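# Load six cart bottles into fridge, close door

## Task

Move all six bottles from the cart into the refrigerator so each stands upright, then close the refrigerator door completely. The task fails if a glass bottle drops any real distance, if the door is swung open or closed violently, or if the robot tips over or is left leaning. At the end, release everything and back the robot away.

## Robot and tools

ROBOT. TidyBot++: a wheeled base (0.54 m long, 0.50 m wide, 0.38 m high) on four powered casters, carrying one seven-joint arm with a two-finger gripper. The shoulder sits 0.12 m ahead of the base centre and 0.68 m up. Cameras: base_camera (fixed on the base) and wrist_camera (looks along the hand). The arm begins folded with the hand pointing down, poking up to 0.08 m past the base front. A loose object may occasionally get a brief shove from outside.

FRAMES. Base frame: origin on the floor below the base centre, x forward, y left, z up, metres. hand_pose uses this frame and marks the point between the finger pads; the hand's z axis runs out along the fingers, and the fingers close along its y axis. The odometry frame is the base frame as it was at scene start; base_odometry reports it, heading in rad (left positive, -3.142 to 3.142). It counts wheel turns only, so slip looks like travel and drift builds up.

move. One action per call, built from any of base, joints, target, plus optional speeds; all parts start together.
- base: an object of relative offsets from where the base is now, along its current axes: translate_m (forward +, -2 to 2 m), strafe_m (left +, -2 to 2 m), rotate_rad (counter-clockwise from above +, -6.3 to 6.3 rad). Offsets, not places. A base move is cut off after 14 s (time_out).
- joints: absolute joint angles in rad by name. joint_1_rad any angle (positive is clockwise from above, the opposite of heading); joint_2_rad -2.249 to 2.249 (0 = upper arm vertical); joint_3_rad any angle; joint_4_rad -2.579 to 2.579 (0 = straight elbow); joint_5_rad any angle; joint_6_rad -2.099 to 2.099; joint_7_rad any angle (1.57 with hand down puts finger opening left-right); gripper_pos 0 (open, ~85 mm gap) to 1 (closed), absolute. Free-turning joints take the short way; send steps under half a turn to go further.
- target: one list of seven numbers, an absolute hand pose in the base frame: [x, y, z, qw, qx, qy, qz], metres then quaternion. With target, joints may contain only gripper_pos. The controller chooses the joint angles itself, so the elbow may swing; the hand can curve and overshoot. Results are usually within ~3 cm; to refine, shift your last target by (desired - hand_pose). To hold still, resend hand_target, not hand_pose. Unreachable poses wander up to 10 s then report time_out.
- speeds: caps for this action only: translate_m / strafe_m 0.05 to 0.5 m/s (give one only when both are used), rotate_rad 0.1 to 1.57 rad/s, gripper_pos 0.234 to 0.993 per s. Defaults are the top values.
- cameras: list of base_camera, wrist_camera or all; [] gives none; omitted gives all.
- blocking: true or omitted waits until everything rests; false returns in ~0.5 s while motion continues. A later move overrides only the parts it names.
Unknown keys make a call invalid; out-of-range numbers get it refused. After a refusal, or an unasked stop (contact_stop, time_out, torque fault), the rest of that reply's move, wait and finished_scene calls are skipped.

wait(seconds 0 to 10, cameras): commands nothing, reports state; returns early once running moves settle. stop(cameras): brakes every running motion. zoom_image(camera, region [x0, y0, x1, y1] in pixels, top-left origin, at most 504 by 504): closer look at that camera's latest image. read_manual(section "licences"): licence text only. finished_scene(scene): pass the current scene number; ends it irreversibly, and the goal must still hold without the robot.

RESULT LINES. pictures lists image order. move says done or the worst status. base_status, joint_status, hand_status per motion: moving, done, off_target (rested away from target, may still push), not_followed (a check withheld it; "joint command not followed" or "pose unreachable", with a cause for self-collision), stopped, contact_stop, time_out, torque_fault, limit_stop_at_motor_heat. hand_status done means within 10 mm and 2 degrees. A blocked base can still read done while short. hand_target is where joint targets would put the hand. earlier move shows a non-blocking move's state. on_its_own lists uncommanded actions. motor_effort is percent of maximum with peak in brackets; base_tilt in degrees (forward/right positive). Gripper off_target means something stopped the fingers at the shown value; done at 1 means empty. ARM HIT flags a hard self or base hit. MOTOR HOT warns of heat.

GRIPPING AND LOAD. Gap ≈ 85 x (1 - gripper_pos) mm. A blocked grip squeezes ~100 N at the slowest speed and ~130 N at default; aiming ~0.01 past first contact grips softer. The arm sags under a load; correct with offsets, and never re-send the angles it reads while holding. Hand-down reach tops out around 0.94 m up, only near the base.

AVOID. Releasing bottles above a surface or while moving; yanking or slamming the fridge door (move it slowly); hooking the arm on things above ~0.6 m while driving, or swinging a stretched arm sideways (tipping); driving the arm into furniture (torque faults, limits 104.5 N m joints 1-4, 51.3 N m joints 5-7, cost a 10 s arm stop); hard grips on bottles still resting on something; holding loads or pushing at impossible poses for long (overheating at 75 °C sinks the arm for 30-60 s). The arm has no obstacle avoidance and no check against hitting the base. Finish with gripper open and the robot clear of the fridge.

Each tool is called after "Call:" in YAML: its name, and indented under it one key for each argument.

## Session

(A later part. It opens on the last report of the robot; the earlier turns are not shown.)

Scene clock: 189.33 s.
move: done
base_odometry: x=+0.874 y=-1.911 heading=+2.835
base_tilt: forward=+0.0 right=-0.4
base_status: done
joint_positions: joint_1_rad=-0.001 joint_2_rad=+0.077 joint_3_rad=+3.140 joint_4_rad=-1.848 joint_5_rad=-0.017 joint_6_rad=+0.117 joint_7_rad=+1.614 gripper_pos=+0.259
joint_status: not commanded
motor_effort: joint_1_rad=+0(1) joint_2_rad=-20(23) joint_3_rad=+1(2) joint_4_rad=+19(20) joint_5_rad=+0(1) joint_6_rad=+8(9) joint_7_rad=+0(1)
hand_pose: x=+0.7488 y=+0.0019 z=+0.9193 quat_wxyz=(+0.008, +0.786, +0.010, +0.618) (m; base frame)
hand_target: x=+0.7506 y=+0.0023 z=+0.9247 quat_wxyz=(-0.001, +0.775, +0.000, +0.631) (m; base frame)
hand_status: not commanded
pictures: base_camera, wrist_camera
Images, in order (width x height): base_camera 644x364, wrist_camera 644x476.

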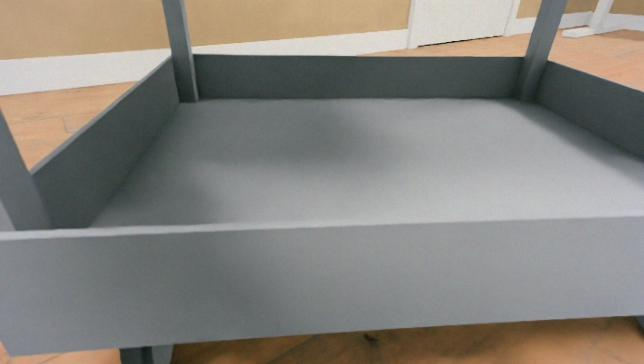

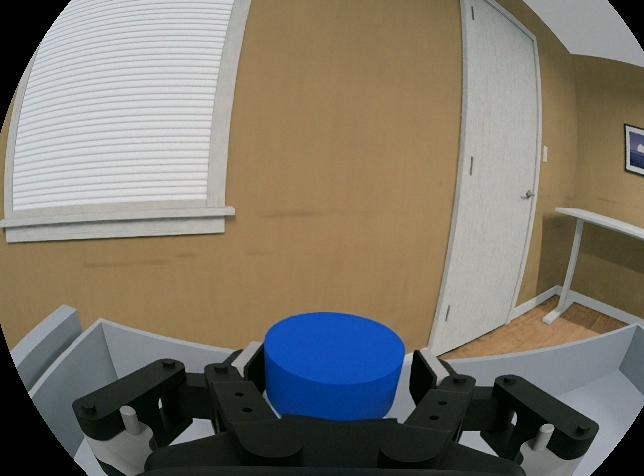

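Call:
move:
  joints: {"gripper_pos":0.45}
  speeds: {"gripper_pos":0.234}
  cameras: ["wrist_camera"]

Scene clock: 190.70 s.
move: off_target
base_odometry: x=+0.874 y=-1.911 heading=+2.835
base_tilt: forward=+0.0 right=-0.4
base_status: not commanded
joint_positions: joint_1_rad=-0.002 joint_2_rad=+0.077 joint_3_rad=+3.140 joint_4_rad=-1.848 joint_5_rad=-0.017 joint_6_rad=+0.120 joint_7_rad=+1.614 gripper_pos=+0.417
joint_status: gripper_pos off_target (ended at +0.417, target +0.450)
motor_effort: joint_1_rad=+1(2) joint_2_rad=-19(21) joint_3_rad=+1(4) joint_4_rad=+19(20) joint_5_rad=+0(1) joint_6_rad=+8(9) joint_7_rad=+0(1)
hand_pose: x=+0.7490 y=+0.0030 z=+0.9201 quat_wxyz=(+0.008, +0.785, +0.011, +0.620) (m; base frame)
hand_target: x=+0.7506 y=+0.0023 z=+0.9247 quat_wxyz=(-0.001, +0.775, +0.000, +0.631) (m; base frame)
hand_status: not commanded
pictures: wrist_camera
Images, in order (width x height): wrist_camera 644x476.

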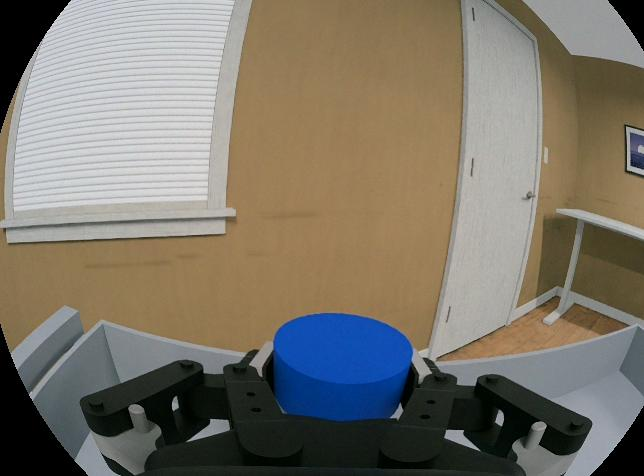

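Call:
move:
  base: {"translate_m":-0.04}
  speeds: {"translate_m":0.1}
  joints: {"joint_2_rad":0.033,"joint_4_rad":-1.348,"joint_6_rad":-0.43}

Call:
move:
  base: {"translate_m":-0.2}
  speeds: {"translate_m":0.3}
  joints: {"joint_2_rad":-0.003,"joint_4_rad":-1.21,"joint_6_rad":-0.5475}

Scene clock: 193.00 s.
move: done
base_odometry: x=+0.913 y=-1.923 heading=+2.834
base_tilt: forward=+0.0 right=-0.4
base_status: done
joint_positions: joint_1_rad=-0.002 joint_2_rad=+0.066 joint_3_rad=+3.140 joint_4_rad=-1.403 joint_5_rad=-0.017 joint_6_rad=-0.393 joint_7_rad=+1.614 gripper_pos=+0.417
joint_status: all done
motor_effort: joint_1_rad=+1(1) joint_2_rad=-24(28) joint_3_rad=+2(2) joint_4_rad=+24(26) joint_5_rad=+0(1) joint_6_rad=+11(13) joint_7_rad=+0(1)
hand_pose: x=+0.7577 y=+0.0054 z=+1.0440 quat_wxyz=(+0.005, +0.802, +0.014, +0.597) (m; base frame)
hand_target: x=+0.7439 y=+0.0023 z=+1.0876 quat_wxyz=(-0.001, +0.787, +0.000, +0.617) (m; base frame)
hand_status: not commanded
pictures: base_camera, wrist_camera
Images, in order (width x height): base_camera 644x364, wrist_camera 644x476.

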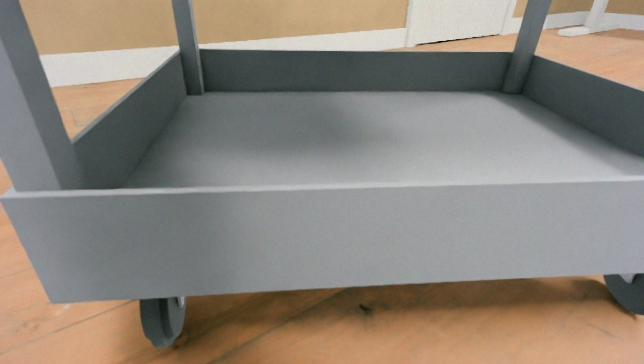

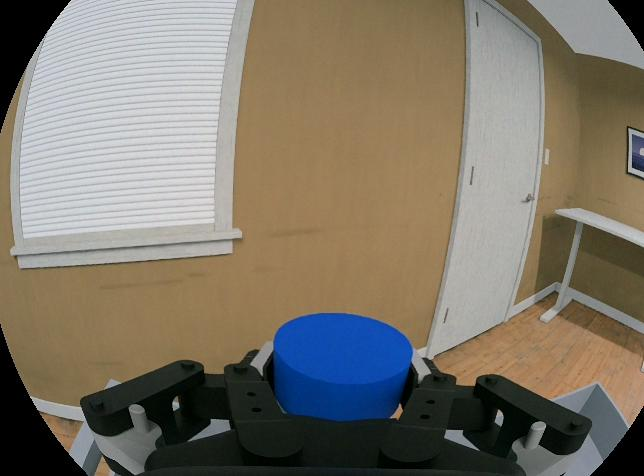

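Scene clock: 194.67 s.
move: done
base_odometry: x=+1.103 y=-1.984 heading=+2.834
base_tilt: forward=+0.0 right=-0.4
base_status: done
joint_positions: joint_1_rad=-0.001 joint_2_rad=+0.018 joint_3_rad=+3.140 joint_4_rad=-1.259 joint_5_rad=-0.017 joint_6_rad=-0.514 joint_7_rad=+1.614 gripper_pos=+0.417
joint_status: all done
motor_effort: joint_1_rad=+0(1) joint_2_rad=-22(29) joint_3_rad=+0(2) joint_4_rad=+23(26) joint_5_rad=+0(1) joint_6_rad=+12(12) joint_7_rad=+0(1)
hand_pose: x=+0.7310 y=+0.0056 z=+1.1260 quat_wxyz=(+0.005, +0.780, +0.015, +0.625) (m; base frame)
hand_target: x=+0.7176 y=+0.0023 z=+1.1576 quat_wxyz=(-0.001, +0.769, +0.000, +0.639) (m; base frame)
hand_status: not commanded
pictures: base_camera, wrist_camera
Images, in order (width x height): base_camera 644x364, wrist_camera 644x476.

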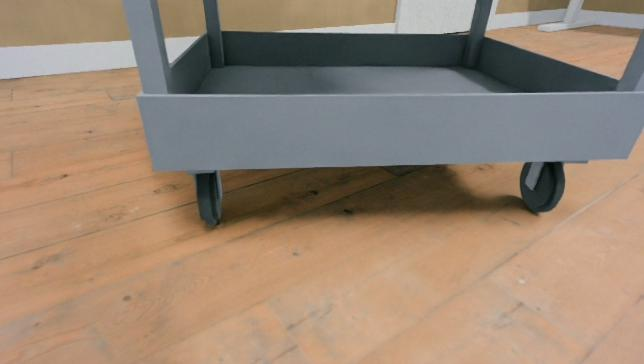

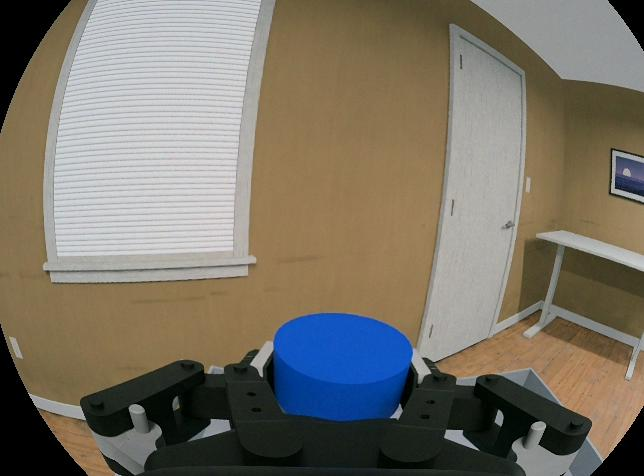

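Call:
move:
  base: {"translate_m":0.511,"strafe_m":-1.479,"rotate_rad":-2.634}
  speeds: {"rotate_rad":0.85}

Scene clock: 199.63 s.
move: done
base_odometry: x=+1.063 y=-0.419 heading=+0.199
base_tilt: forward=+0.0 right=-0.4
base_status: done
joint_positions: joint_1_rad=-0.005 joint_2_rad=+0.018 joint_3_rad=+3.132 joint_4_rad=-1.259 joint_5_rad=-0.017 joint_6_rad=-0.515 joint_7_rad=+1.614 gripper_pos=+0.417
joint_status: not commanded
motor_effort: joint_1_rad=+0(5) joint_2_rad=-23(25) joint_3_rad=+1(5) joint_4_rad=+23(24) joint_5_rad=+0(2) joint_6_rad=+12(12) joint_7_rad=+0(1)
hand_pose: x=+0.7307 y=+0.0127 z=+1.1257 quat_wxyz=(+0.001, +0.780, +0.019, +0.625) (m; base frame)
hand_target: x=+0.7176 y=+0.0023 z=+1.1576 quat_wxyz=(-0.001, +0.769, +0.000, +0.639) (m; base frame)
hand_status: not commanded
pictures: base_camera, wrist_camera
Images, in order (width x height): base_camera 644x364, wrist_camera 644x476.

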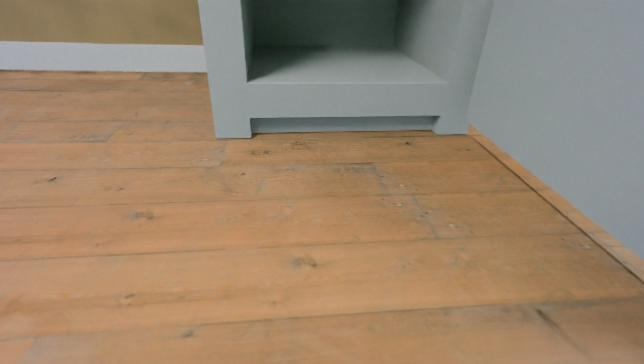

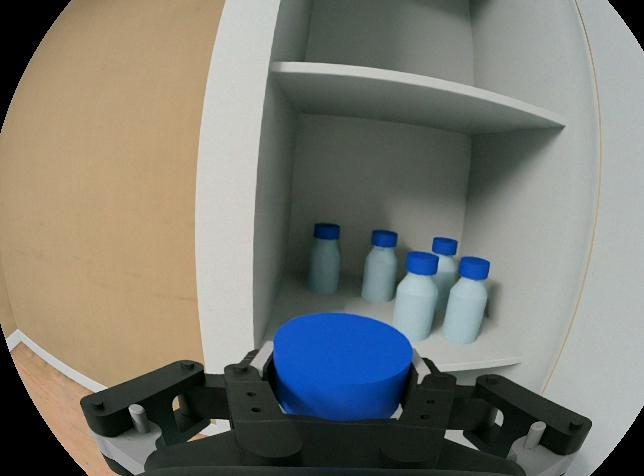

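Call:
move:
  base: {"translate_m":0.33}
  speeds: {"translate_m":0.3}

Scene clock: 202.03 s.
move: done
base_odometry: x=+1.387 y=-0.354 heading=+0.200
base_tilt: forward=+0.0 right=-0.4
base_status: done
joint_positions: joint_1_rad=-0.005 joint_2_rad=+0.017 joint_3_rad=+3.133 joint_4_rad=-1.259 joint_5_rad=-0.017 joint_6_rad=-0.517 joint_7_rad=+1.614 gripper_pos=+0.417
joint_status: not commanded
motor_effort: joint_1_rad=+0(1) joint_2_rad=-22(26) joint_3_rad=+1(2) joint_4_rad=+23(24) joint_5_rad=+0(0) joint_6_rad=+12(13) joint_7_rad=+0(1)
hand_pose: x=+0.7303 y=+0.0126 z=+1.1257 quat_wxyz=(+0.001, +0.781, +0.019, +0.625) (m; base frame)
hand_target: x=+0.7176 y=+0.0023 z=+1.1576 quat_wxyz=(-0.001, +0.769, +0.000, +0.639) (m; base frame)
hand_status: not commanded
pictures: base_camera, wrist_camera
Images, in order (width x height): base_camera 644x364, wrist_camera 644x476.

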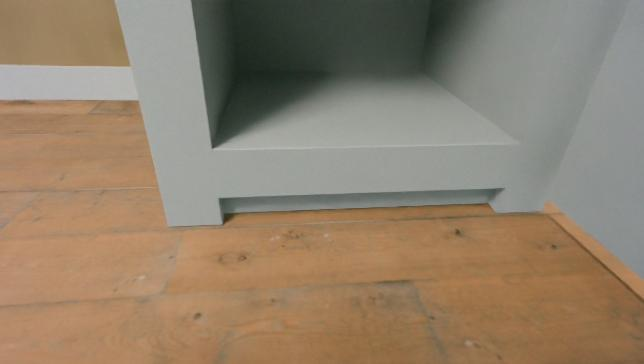

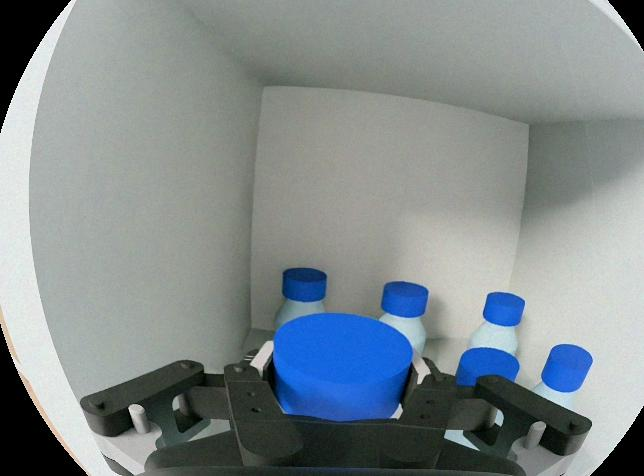

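Call:
move:
  base: {"translate_m":0.118,"strafe_m":0.008}
  speeds: {"translate_m":0.2}
  joints: {"joint_2_rad":-0.025,"joint_4_rad":-1.38,"joint_6_rad":-0.33}

Scene clock: 203.80 s.
move: done
base_odometry: x=+1.501 y=-0.323 heading=+0.199
base_tilt: forward=+0.0 right=-0.4
base_status: done
joint_positions: joint_1_rad=-0.005 joint_2_rad=+0.004 joint_3_rad=+3.133 joint_4_rad=-1.391 joint_5_rad=-0.017 joint_6_rad=-0.408 joint_7_rad=+1.614 gripper_pos=+0.417
joint_status: all done
motor_effort: joint_1_rad=+0(2) joint_2_rad=-23(26) joint_3_rad=+0(3) joint_4_rad=+24(25) joint_5_rad=+0(1) joint_6_rad=+12(13) joint_7_rad=+0(0)
hand_pose: x=+0.7329 y=+0.0120 z=+1.0859 quat_wxyz=(+0.002, +0.784, +0.018, +0.620) (m; base frame)
hand_target: x=+0.7248 y=+0.0024 z=+1.1343 quat_wxyz=(-0.001, +0.746, +0.000, +0.666) (m; base frame)
hand_status: not commanded
pictures: base_camera, wrist_camera
Images, in order (width x height): base_camera 644x364, wrist_camera 644x476.

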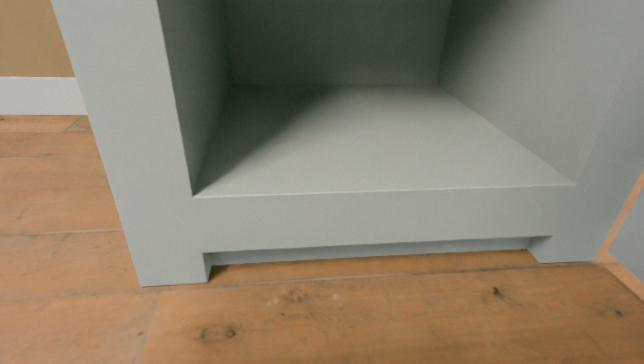

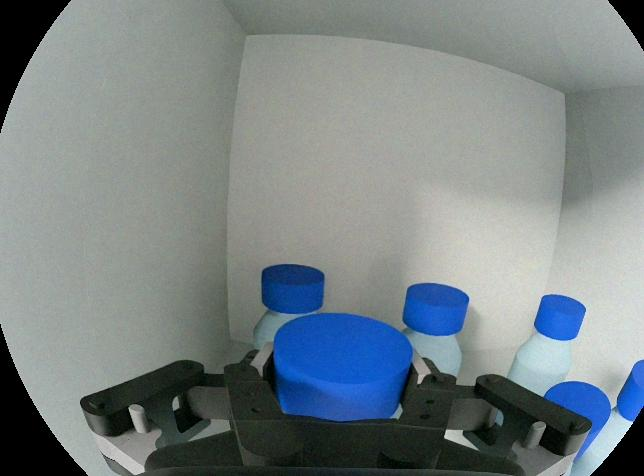

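Call:
move:
  joints: {"joint_2_rad":-0.02,"joint_4_rad":-1.47,"joint_6_rad":-0.245}
  cameras: []

Call:
move:
  joints: {"joint_2_rad":-0.02,"joint_4_rad":-1.53,"joint_6_rad":-0.195}
  cameras: []

Call:
move:
  joints: {"joint_2_rad":-0.015,"joint_4_rad":-1.57,"joint_6_rad":-0.17}
  cameras: ["wrist_camera"]

Scene clock: 205.23 s.
move: done
base_odometry: x=+1.501 y=-0.323 heading=+0.199
base_tilt: forward=+0.0 right=-0.4
base_status: not commanded
joint_positions: joint_1_rad=-0.005 joint_2_rad=+0.004 joint_3_rad=+3.133 joint_4_rad=-1.480 joint_5_rad=-0.017 joint_6_rad=-0.323 joint_7_rad=+1.614 gripper_pos=+0.417
joint_status: all done
motor_effort: joint_1_rad=+0(1) joint_2_rad=-23(24) joint_3_rad=+1(2) joint_4_rad=+24(25) joint_5_rad=+0(0) joint_6_rad=+12(13) joint_7_rad=+0(1)
hand_pose: x=+0.7363 y=+0.0117 z=+1.0568 quat_wxyz=(+0.002, +0.785, +0.018, +0.619) (m; base frame)
hand_target: x=+0.7315 y=+0.0024 z=+1.1018 quat_wxyz=(-0.001, +0.750, +0.000, +0.662) (m; base frame)
hand_status: not commanded
pictures: none
No camera images: "cameras" was empty.

Scene clock: 206.00 s.
move: done
base_odometry: x=+1.501 y=-0.323 heading=+0.199
base_tilt: forward=+0.0 right=-0.4
base_status: not commanded
joint_positions: joint_1_rad=-0.005 joint_2_rad=-0.002 joint_3_rad=+3.133 joint_4_rad=-1.521 joint_5_rad=-0.017 joint_6_rad=-0.259 joint_7_rad=+1.614 gripper_pos=+0.417
joint_status: all done
motor_effort: joint_1_rad=+1(1) joint_2_rad=-19(22) joint_3_rad=+1(2) joint_4_rad=+22(24) joint_5_rad=+0(1) joint_6_rad=+10(12) joint_7_rad=+0(1)
hand_pose: x=+0.7367 y=+0.0114 z=+1.0544 quat_wxyz=(+0.002, +0.777, +0.017, +0.630) (m; base frame)
hand_target: x=+0.7328 y=+0.0024 z=+1.0799 quat_wxyz=(-0.001, +0.753, +0.000, +0.658) (m; base frame)
hand_status: not commanded
pictures: none
No camera images: "cameras" was empty.

Scene clock: 206.70 s.
move: done
base_odometry: x=+1.501 y=-0.323 heading=+0.199
base_tilt: forward=+0.0 right=-0.4
base_status: not commanded
joint_positions: joint_1_rad=-0.005 joint_2_rad=-0.009 joint_3_rad=+3.133 joint_4_rad=-1.548 joint_5_rad=-0.017 joint_6_rad=-0.219 joint_7_rad=+1.614 gripper_pos=+0.417
joint_status: all done
motor_effort: joint_1_rad=+2(2) joint_2_rad=-17(20) joint_3_rad=+2(3) joint_4_rad=+20(22) joint_5_rad=+1(1) joint_6_rad=+9(10) joint_7_rad=+0(1)
hand_pose: x=+0.7352 y=+0.0112 z=+1.0546 quat_wxyz=(+0.003, +0.770, +0.017, +0.638) (m; base frame)
hand_target: x=+0.7346 y=+0.0024 z=+1.0597 quat_wxyz=(-0.001, +0.759, +0.000, +0.651) (m; base frame)
hand_status: not commanded
pictures: wrist_camera
Images, in order (width x height): wrist_camera 644x476.

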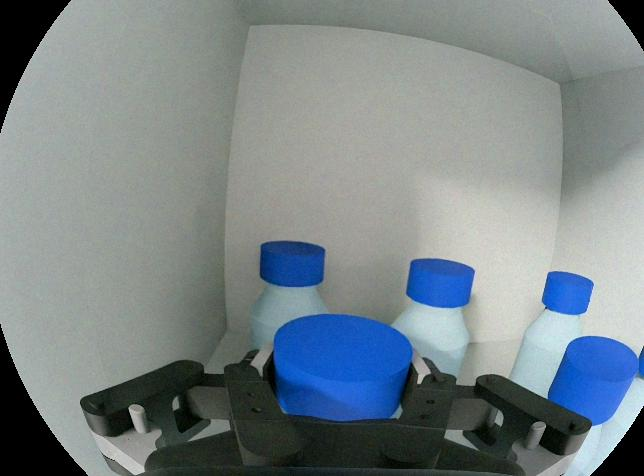

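Contact. Release.

Call:
move:
  joints: {"gripper_pos":0.26}
  speeds: {"gripper_pos":0.234}
  cameras: ["wrist_camera"]

Call:
move:
  base: {"translate_m":-0.12}
  speeds: {"translate_m":0.15}
  cameras: ["wrist_camera"]

Call:
move:
  base: {"translate_m":-0.39}

Scene clock: 208.07 s.
move: done
base_odometry: x=+1.501 y=-0.323 heading=+0.199
base_tilt: forward=+0.0 right=-0.4
base_status: not commanded
joint_positions: joint_1_rad=-0.005 joint_2_rad=-0.009 joint_3_rad=+3.133 joint_4_rad=-1.551 joint_5_rad=-0.017 joint_6_rad=-0.219 joint_7_rad=+1.614 gripper_pos=+0.259
joint_status: all done
motor_effort: joint_1_rad=+0(2) joint_2_rad=-19(19) joint_3_rad=+1(3) joint_4_rad=+20(21) joint_5_rad=+0(1) joint_6_rad=+8(9) joint_7_rad=+0(1)
hand_pose: x=+0.7351 y=+0.0110 z=+1.0527 quat_wxyz=(+0.003, +0.771, +0.017, +0.637) (m; base frame)
hand_target: x=+0.7346 y=+0.0024 z=+1.0597 quat_wxyz=(-0.001, +0.759, +0.000, +0.651) (m; base frame)
hand_status: not commanded
pictures: wrist_camera
Images, in order (width x height): wrist_camera 644x476.

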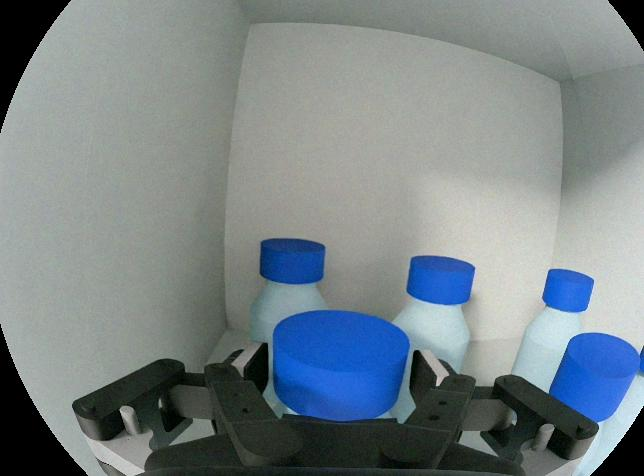

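Scene clock: 209.53 s.
move: done
base_odometry: x=+1.383 y=-0.346 heading=+0.199
base_tilt: forward=+0.0 right=-0.4
base_status: done
joint_positions: joint_1_rad=-0.004 joint_2_rad=-0.014 joint_3_rad=+3.133 joint_4_rad=-1.552 joint_5_rad=-0.017 joint_6_rad=-0.218 joint_7_rad=+1.614 gripper_pos=+0.259
joint_status: not commanded
motor_effort: joint_1_rad=+0(1) joint_2_rad=-18(23) joint_3_rad=+1(2) joint_4_rad=+20(21) joint_5_rad=+1(1) joint_6_rad=+8(9) joint_7_rad=+0(1)
hand_pose: x=+0.7330 y=+0.0107 z=+1.0553 quat_wxyz=(+0.003, +0.769, +0.016, +0.639) (m; base frame)
hand_target: x=+0.7346 y=+0.0024 z=+1.0597 quat_wxyz=(-0.001, +0.759, +0.000, +0.651) (m; base frame)
hand_status: not commanded
pictures: wrist_camera
Images, in order (width x height): wrist_camera 644x476.

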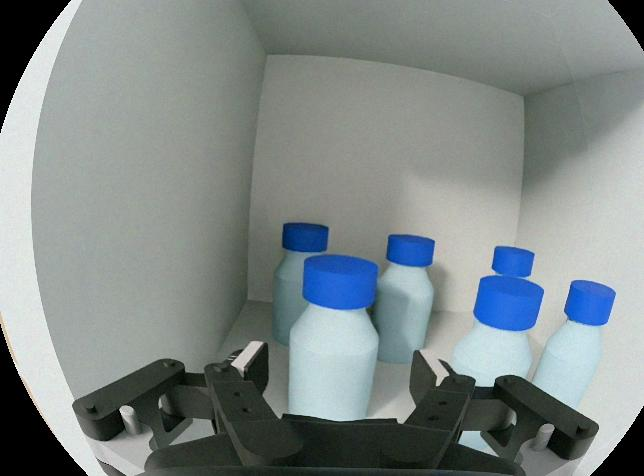

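Scene clock: 211.67 s.
move: done
base_odometry: x=+1.001 y=-0.423 heading=+0.199
base_tilt: forward=+0.0 right=-0.4
base_status: done
joint_positions: joint_1_rad=-0.004 joint_2_rad=-0.022 joint_3_rad=+3.133 joint_4_rad=-1.554 joint_5_rad=-0.017 joint_6_rad=-0.218 joint_7_rad=+1.614 gripper_pos=+0.259
joint_status: not commanded
motor_effort: joint_1_rad=+0(1) joint_2_rad=-18(22) joint_3_rad=+0(2) joint_4_rad=+20(21) joint_5_rad=+0(1) joint_6_rad=+8(9) joint_7_rad=+0(1)
hand_pose: x=+0.7301 y=+0.0107 z=+1.0592 quat_wxyz=(+0.003, +0.767, +0.016, +0.641) (m; base frame)
hand_target: x=+0.7346 y=+0.0024 z=+1.0597 quat_wxyz=(-0.001, +0.759, +0.000, +0.651) (m; base frame)
hand_status: not commanded
pictures: base_camera, wrist_camera
Images, in order (width x height): base_camera 644x364, wrist_camera 644x476.

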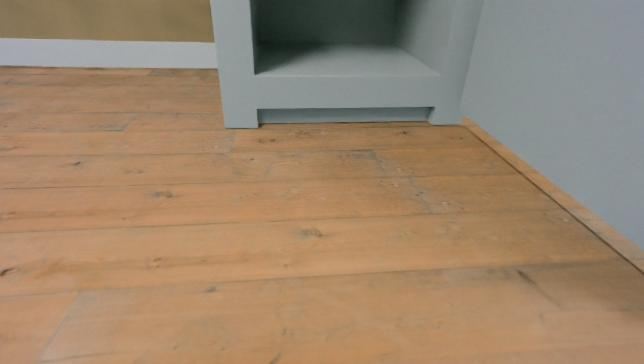

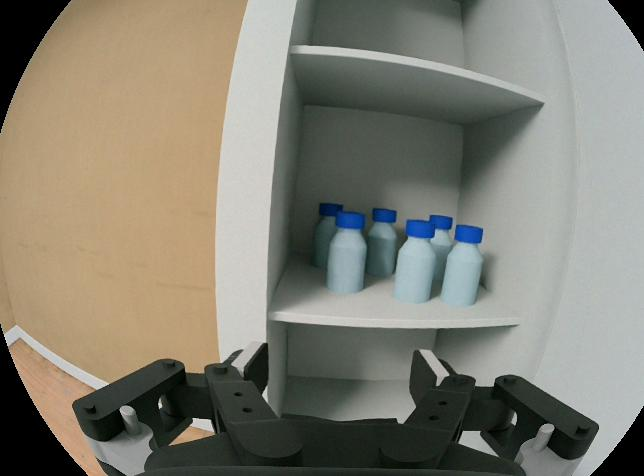

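Call:
move:
  base: {"translate_m":-0.156,"strafe_m":-1.016,"rotate_rad":2.6}
  joints: {"joint_1_rad":0,"joint_2_rad":-0.3,"joint_4_rad":-1.75,"joint_6_rad":-0.163,"gripper_pos":1}
  cameras: ["base_camera"]

Scene clock: 216.87 s.
move: done
base_odometry: x=+1.049 y=-1.450 heading=+2.800
base_tilt: forward=+0.0 right=-0.4
base_status: done
joint_positions: joint_1_rad=-0.003 joint_2_rad=-0.293 joint_3_rad=+3.133 joint_4_rad=-1.731 joint_5_rad=-0.017 joint_6_rad=-0.214 joint_7_rad=+1.614 gripper_pos=+1.000
joint_status: all done
motor_effort: joint_1_rad=+0(2) joint_2_rad=-9(21) joint_3_rad=+1(4) joint_4_rad=+20(21) joint_5_rad=+0(1) joint_6_rad=+9(9) joint_7_rad=+0(1)
hand_pose: x=+0.6190 y=+0.0093 z=+1.1010 quat_wxyz=(+0.005, +0.735, +0.016, +0.678) (m; base frame)
hand_target: x=+0.6177 y=+0.0023 z=+1.1085 quat_wxyz=(-0.001, +0.722, +0.000, +0.692) (m; base frame)
hand_status: not commanded
pictures: base_camera
Images, in order (width x height): base_camera 644x364.

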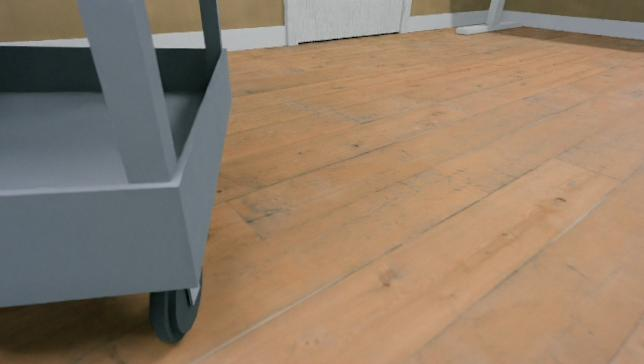

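Call:
move:
  base: {"translate_m":-0.741,"strafe_m":0.023,"rotate_rad":-1.1}
  speeds: {"rotate_rad":0.4}

Scene clock: 220.57 s.
move: done
base_odometry: x=+1.740 y=-1.720 heading=+1.701
base_tilt: forward=+0.0 right=-0.4
base_status: done
joint_positions: joint_1_rad=-0.003 joint_2_rad=-0.299 joint_3_rad=+3.134 joint_4_rad=-1.733 joint_5_rad=-0.017 joint_6_rad=-0.212 joint_7_rad=+1.614 gripper_pos=+1.000
joint_status: not commanded
motor_effort: joint_1_rad=+0(2) joint_2_rad=-9(14) joint_3_rad=+1(3) joint_4_rad=+20(22) joint_5_rad=+0(1) joint_6_rad=+9(9) joint_7_rad=+0(1)
hand_pose: x=+0.6166 y=+0.0084 z=+1.1034 quat_wxyz=(+0.005, +0.733, +0.015, +0.680) (m; base frame)
hand_target: x=+0.6177 y=+0.0023 z=+1.1085 quat_wxyz=(-0.001, +0.722, +0.000, +0.692) (m; base frame)
hand_status: not commanded
pictures: base_camera, wrist_camera
Images, in order (width x height): base_camera 644x364, wrist_camera 644x476.

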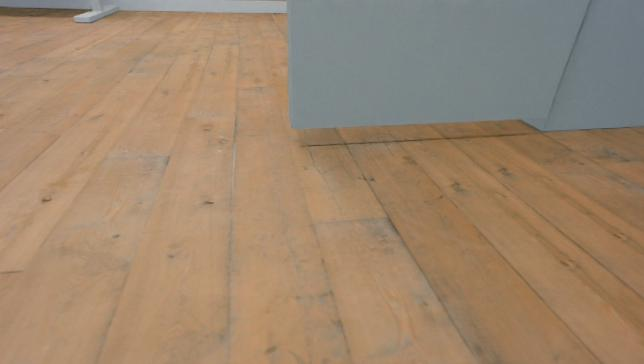

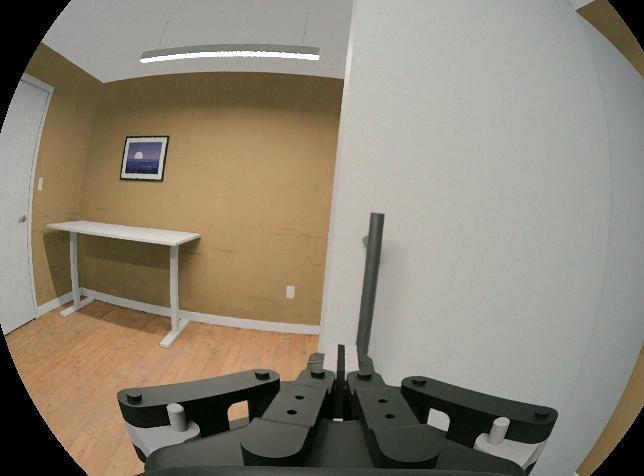

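Call:
move:
  base: {"translate_m":0.2,"strafe_m":-0.155,"rotate_rad":0.07}
  speeds: {"translate_m":0.25}

Scene clock: 222.93 s.
move: done
base_odometry: x=+1.867 y=-1.502 heading=+1.772
base_tilt: forward=+0.0 right=-0.4
base_status: done
joint_positions: joint_1_rad=-0.005 joint_2_rad=-0.301 joint_3_rad=+3.133 joint_4_rad=-1.734 joint_5_rad=-0.017 joint_6_rad=-0.212 joint_7_rad=+1.614 gripper_pos=+1.000
joint_status: not commanded
motor_effort: joint_1_rad=+0(2) joint_2_rad=-9(13) joint_3_rad=+1(4) joint_4_rad=+20(21) joint_5_rad=+0(1) joint_6_rad=+9(9) joint_7_rad=+0(1)
hand_pose: x=+0.6159 y=+0.0103 z=+1.1039 quat_wxyz=(+0.004, +0.733, +0.017, +0.680) (m; base frame)
hand_target: x=+0.6177 y=+0.0023 z=+1.1085 quat_wxyz=(-0.001, +0.722, +0.000, +0.692) (m; base frame)
hand_status: not commanded
pictures: base_camera, wrist_camera
Images, in order (width x height): base_camera 644x364, wrist_camera 644x476.

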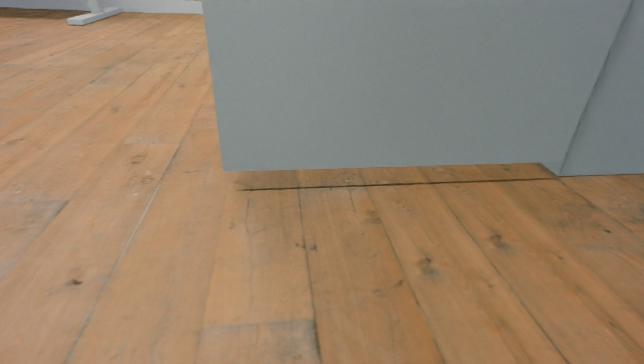

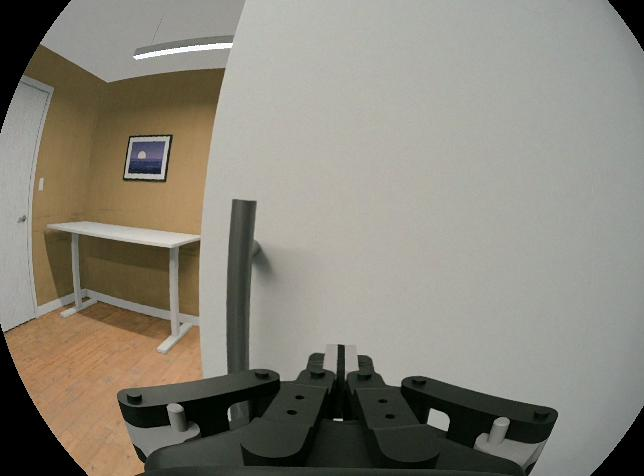

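Call:
move:
  base: {"translate_m":0.07,"strafe_m":-0.03}
  speeds: {"translate_m":0.12}
  cameras: ["base_camera"]

Call:
move:
  base: {"translate_m":0.06}
  speeds: {"translate_m":0.05}

Scene clock: 224.50 s.
move: done
base_odometry: x=+1.883 y=-1.427 heading=+1.771
base_tilt: forward=+0.0 right=-0.4
base_status: done
joint_positions: joint_1_rad=-0.005 joint_2_rad=-0.301 joint_3_rad=+3.133 joint_4_rad=-1.734 joint_5_rad=-0.017 joint_6_rad=-0.212 joint_7_rad=+1.614 gripper_pos=+1.000
joint_status: not commanded
motor_effort: joint_1_rad=+0(2) joint_2_rad=-9(12) joint_3_rad=+2(4) joint_4_rad=+20(21) joint_5_rad=+0(0) joint_6_rad=+9(9) joint_7_rad=+0(1)
hand_pose: x=+0.6159 y=+0.0103 z=+1.1037 quat_wxyz=(+0.004, +0.733, +0.017, +0.680) (m; base frame)
hand_target: x=+0.6177 y=+0.0023 z=+1.1085 quat_wxyz=(-0.001, +0.722, +0.000, +0.692) (m; base frame)
hand_status: not commanded
pictures: base_camera
Images, in order (width x height): base_camera 644x364.

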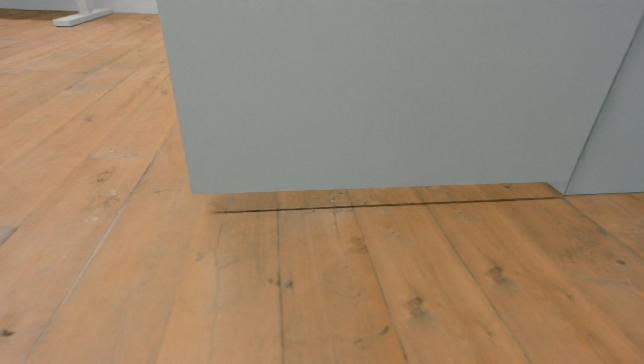

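Scene clock: 226.17 s.
move: done
base_odometry: x=+1.871 y=-1.368 heading=+1.771
base_tilt: forward=+0.0 right=-0.4
base_status: done
joint_positions: joint_1_rad=-0.005 joint_2_rad=-0.309 joint_3_rad=+3.133 joint_4_rad=-1.737 joint_5_rad=-0.017 joint_6_rad=-0.211 joint_7_rad=+1.614 gripper_pos=+1.000
joint_status: not commanded
motor_effort: joint_1_rad=+0(1) joint_2_rad=-8(10) joint_3_rad=+1(2) joint_4_rad=+20(22) joint_5_rad=+0(1) joint_6_rad=+9(11) joint_7_rad=+0(1)
hand_pose: x=+0.6127 y=+0.0102 z=+1.1059 quat_wxyz=(+0.004, +0.731, +0.017, +0.682) (m; base frame)
hand_target: x=+0.6177 y=+0.0023 z=+1.1085 quat_wxyz=(-0.001, +0.722, +0.000, +0.692) (m; base frame)
hand_status: not commanded
pictures: base_camera, wrist_camera
Images, in order (width x height): base_camera 644x364, wrist_camera 644x476.

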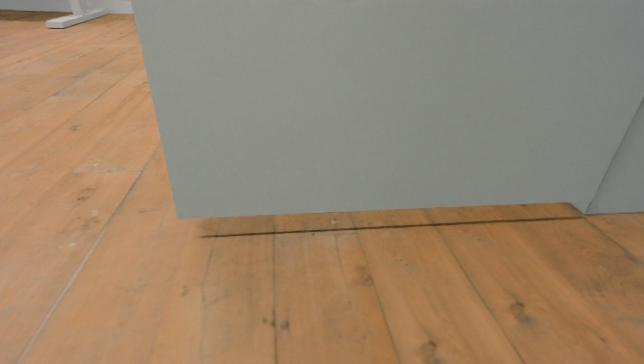

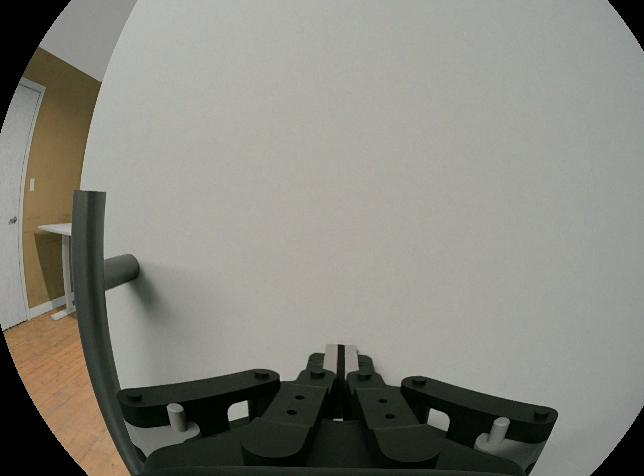

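Call:
move:
  base: {"translate_m":0.05}
  speeds: {"translate_m":0.05}

Scene clock: 227.90 s.
move: done
base_odometry: x=+1.861 y=-1.319 heading=+1.771
base_tilt: forward=+0.0 right=-0.4
base_status: done
joint_positions: joint_1_rad=-0.006 joint_2_rad=-0.310 joint_3_rad=+3.133 joint_4_rad=-1.751 joint_5_rad=-0.017 joint_6_rad=-0.207 joint_7_rad=+1.614 gripper_pos=+1.000
joint_status: not commanded
motor_effort: joint_1_rad=+1(2) joint_2_rad=-9(11) joint_3_rad=+2(4) joint_4_rad=+20(23) joint_5_rad=+0(1) joint_6_rad=+9(13) joint_7_rad=+0(1)
hand_pose: x=+0.6126 y=+0.0107 z=+1.0991 quat_wxyz=(+0.004, +0.734, +0.017, +0.679) (m; base frame)
hand_target: x=+0.6177 y=+0.0023 z=+1.1085 quat_wxyz=(-0.001, +0.722, +0.000, +0.692) (m; base frame)
hand_status: not commanded
pictures: base_camera, wrist_camera
Images, in order (width x height): base_camera 644x364, wrist_camera 644x476.

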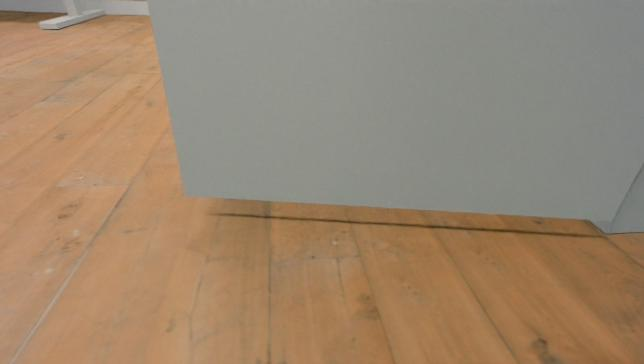

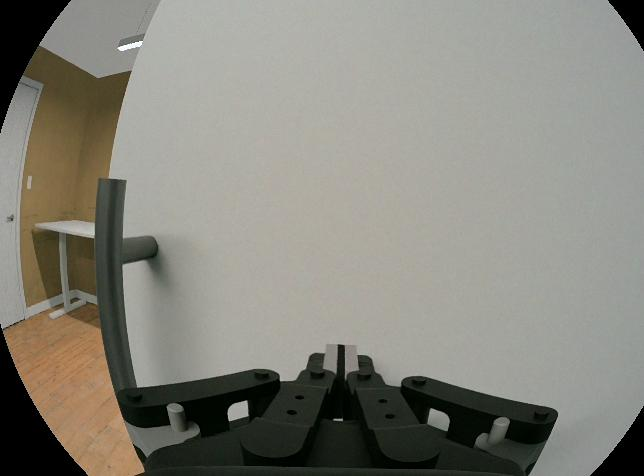

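Moving; let's see it coast.

Call:
wait:
  seconds: 1.5
  cameras: ["base_camera"]

Scene clock: 229.53 s.
base_odometry: x=+1.861 y=-1.319 heading=+1.771
base_tilt: forward=+0.0 right=-0.4
base_status: done
joint_positions: joint_1_rad=-0.006 joint_2_rad=-0.310 joint_3_rad=+3.133 joint_4_rad=-1.751 joint_5_rad=-0.017 joint_6_rad=-0.207 joint_7_rad=+1.614 gripper_pos=+1.000
joint_status: not commanded
motor_effort: joint_1_rad=+0(2) joint_2_rad=-9(11) joint_3_rad=+1(4) joint_4_rad=+20(23) joint_5_rad=+0(1) joint_6_rad=+9(13) joint_7_rad=+0(1)
hand_pose: x=+0.6126 y=+0.0107 z=+1.0991 quat_wxyz=(+0.004, +0.734, +0.017, +0.679) (m; base frame)
hand_target: x=+0.6177 y=+0.0023 z=+1.1085 quat_wxyz=(-0.001, +0.722, +0.000, +0.692) (m; base frame)
hand_status: not commanded
wait: 1.50 s; at rest by 0.13 s
pictures: base_camera
Images, in order (width x height): base_camera 644x364.

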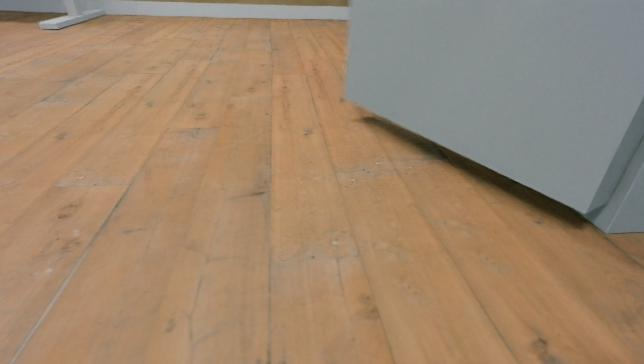

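Call:
move:
  base: {"translate_m":0.141,"strafe_m":0.696}
  cameras: ["base_camera"]

Call:
move:
  base: {"translate_m":0.25,"rotate_rad":-1.571}

Scene clock: 232.70 s.
move: done
base_odometry: x=+1.151 y=-1.319 heading=+1.770
base_tilt: forward=+0.0 right=-0.4
base_status: done
joint_positions: joint_1_rad=-0.005 joint_2_rad=-0.310 joint_3_rad=+3.134 joint_4_rad=-1.751 joint_5_rad=-0.017 joint_6_rad=-0.207 joint_7_rad=+1.614 gripper_pos=+1.000
joint_status: not commanded
motor_effort: joint_1_rad=+0(1) joint_2_rad=-9(10) joint_3_rad=+1(3) joint_4_rad=+20(21) joint_5_rad=+0(1) joint_6_rad=+9(9) joint_7_rad=+0(1)
hand_pose: x=+0.6127 y=+0.0098 z=+1.0991 quat_wxyz=(+0.004, +0.734, +0.016, +0.679) (m; base frame)
hand_target: x=+0.6177 y=+0.0023 z=+1.1085 quat_wxyz=(-0.001, +0.722, +0.000, +0.692) (m; base frame)
hand_status: not commanded
pictures: base_camera
Images, in order (width x height): base_camera 644x364.

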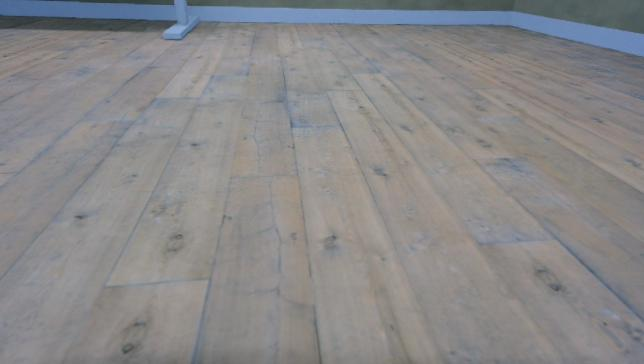

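Scene clock: 235.10 s.
move: done
base_odometry: x=+1.102 y=-1.074 heading=+0.200
base_tilt: forward=+0.0 right=-0.4
base_status: done
joint_positions: joint_1_rad=-0.002 joint_2_rad=-0.296 joint_3_rad=+3.138 joint_4_rad=-1.751 joint_5_rad=-0.017 joint_6_rad=-0.207 joint_7_rad=+1.614 gripper_pos=+1.000
joint_status: not commanded
motor_effort: joint_1_rad=+0(2) joint_2_rad=-10(13) joint_3_rad=+1(3) joint_4_rad=+20(22) joint_5_rad=+0(1) joint_6_rad=+9(9) joint_7_rad=-1(1)
hand_pose: x=+0.6183 y=+0.0055 z=+1.0928 quat_wxyz=(+0.006, +0.738, +0.013, +0.674) (m; base frame)
hand_target: x=+0.6177 y=+0.0023 z=+1.1085 quat_wxyz=(-0.001, +0.722, +0.000, +0.692) (m; base frame)
hand_status: not commanded
pictures: base_camera, wrist_camera
Images, in order (width x height): base_camera 644x364, wrist_camera 644x476.

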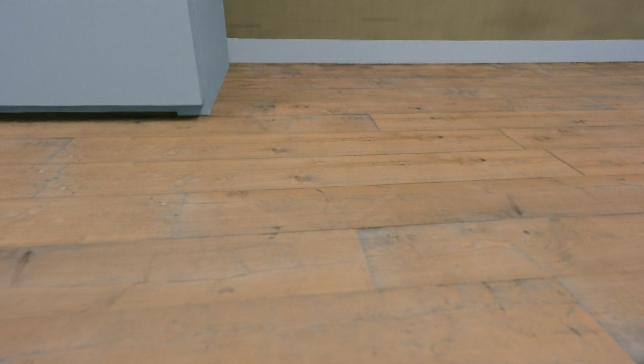

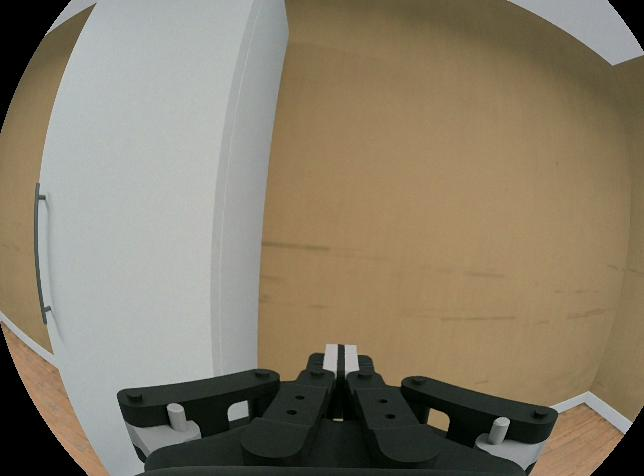

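Call:
move:
  base: {"translate_m":0.28,"strafe_m":0.602}

Scene clock: 238.00 s.
move: done
base_odometry: x=+1.256 y=-0.428 heading=+0.199
base_tilt: forward=+0.0 right=-0.4
base_status: done
joint_positions: joint_1_rad=-0.001 joint_2_rad=-0.297 joint_3_rad=+3.138 joint_4_rad=-1.751 joint_5_rad=-0.017 joint_6_rad=-0.207 joint_7_rad=+1.614 gripper_pos=+1.000
joint_status: not commanded
motor_effort: joint_1_rad=+1(1) joint_2_rad=-9(12) joint_3_rad=+1(3) joint_4_rad=+19(21) joint_5_rad=+0(1) joint_6_rad=+9(9) joint_7_rad=+0(1)
hand_pose: x=+0.6179 y=+0.0053 z=+1.0932 quat_wxyz=(+0.006, +0.738, +0.013, +0.675) (m; base frame)
hand_target: x=+0.6177 y=+0.0023 z=+1.1085 quat_wxyz=(-0.001, +0.722, +0.000, +0.692) (m; base frame)
hand_status: not commanded
pictures: base_camera, wrist_camera
Images, in order (width x height): base_camera 644x364, wrist_camera 644x476.

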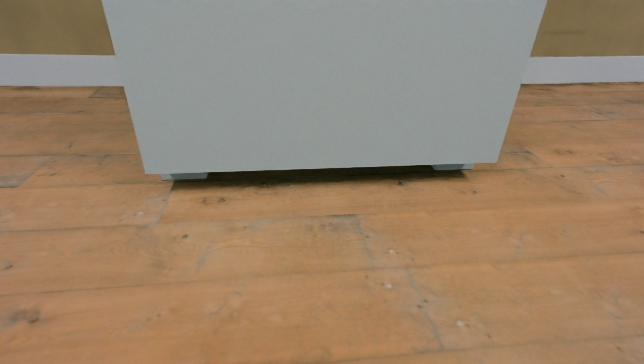

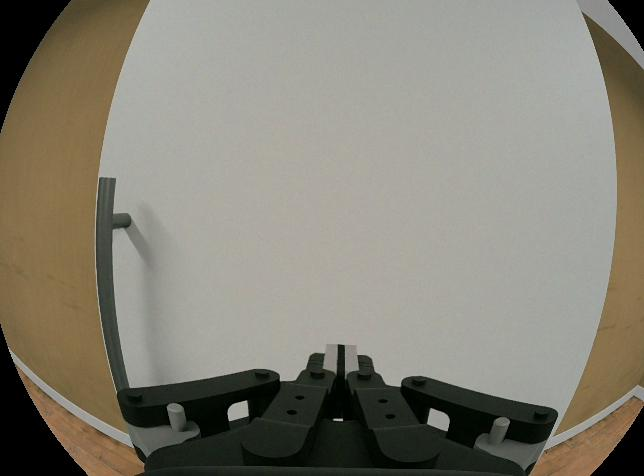

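Call:
move:
  base: {"translate_m":0.08}
  speeds: {"translate_m":0.12}
  cameras: []

Call:
move:
  base: {"translate_m":0.06}
  speeds: {"translate_m":0.05}

Scene clock: 239.50 s.
move: done
base_odometry: x=+1.335 y=-0.412 heading=+0.200
base_tilt: forward=+0.0 right=-0.4
base_status: done
joint_positions: joint_1_rad=-0.001 joint_2_rad=-0.300 joint_3_rad=+3.138 joint_4_rad=-1.751 joint_5_rad=-0.017 joint_6_rad=-0.207 joint_7_rad=+1.614 gripper_pos=+1.000
joint_status: not commanded
motor_effort: joint_1_rad=+0(1) joint_2_rad=-10(13) joint_3_rad=+1(2) joint_4_rad=+20(21) joint_5_rad=+0(1) joint_6_rad=+8(9) joint_7_rad=+0(1)
hand_pose: x=+0.6169 y=+0.0053 z=+1.0945 quat_wxyz=(+0.006, +0.737, +0.013, +0.676) (m; base frame)
hand_target: x=+0.6177 y=+0.0023 z=+1.1085 quat_wxyz=(-0.001, +0.722, +0.000, +0.692) (m; base frame)
hand_status: not commanded
pictures: none
No camera images: "cameras" was empty.

Scene clock: 241.13 s.
move: done
base_odometry: x=+1.394 y=-0.400 heading=+0.200
base_tilt: forward=+0.0 right=-0.4
base_status: done
joint_positions: joint_1_rad=-0.001 joint_2_rad=-0.324 joint_3_rad=+3.138 joint_4_rad=-1.756 joint_5_rad=-0.017 joint_6_rad=-0.206 joint_7_rad=+1.614 gripper_pos=+1.000
joint_status: not commanded
motor_effort: joint_1_rad=+0(1) joint_2_rad=-5(10) joint_3_rad=+1(2) joint_4_rad=+22(23) joint_5_rad=+0(1) joint_6_rad=+10(13) joint_7_rad=-1(1)
hand_pose: x=+0.6071 y=+0.0053 z=+1.1033 quat_wxyz=(+0.007, +0.730, +0.013, +0.683) (m; base frame)
hand_target: x=+0.6177 y=+0.0023 z=+1.1085 quat_wxyz=(-0.001, +0.722, +0.000, +0.692) (m; base frame)
hand_status: not commanded
pictures: base_camera, wrist_camera
Images, in order (width x height): base_camera 644x364, wrist_camera 644x476.

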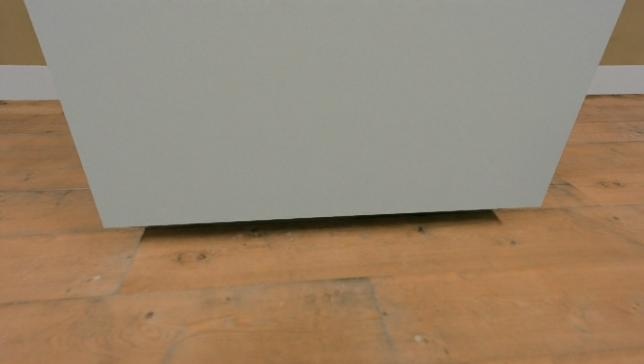

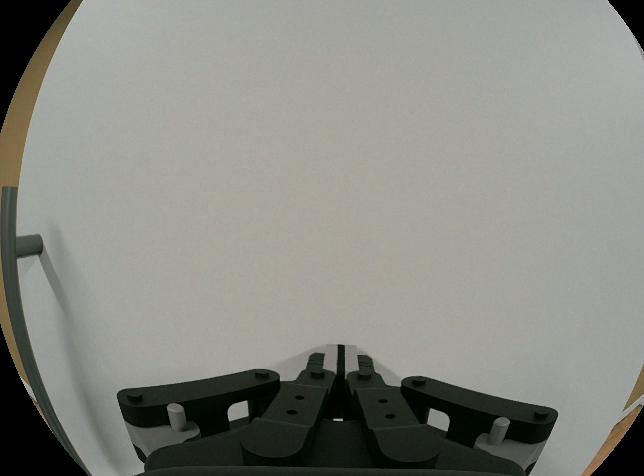

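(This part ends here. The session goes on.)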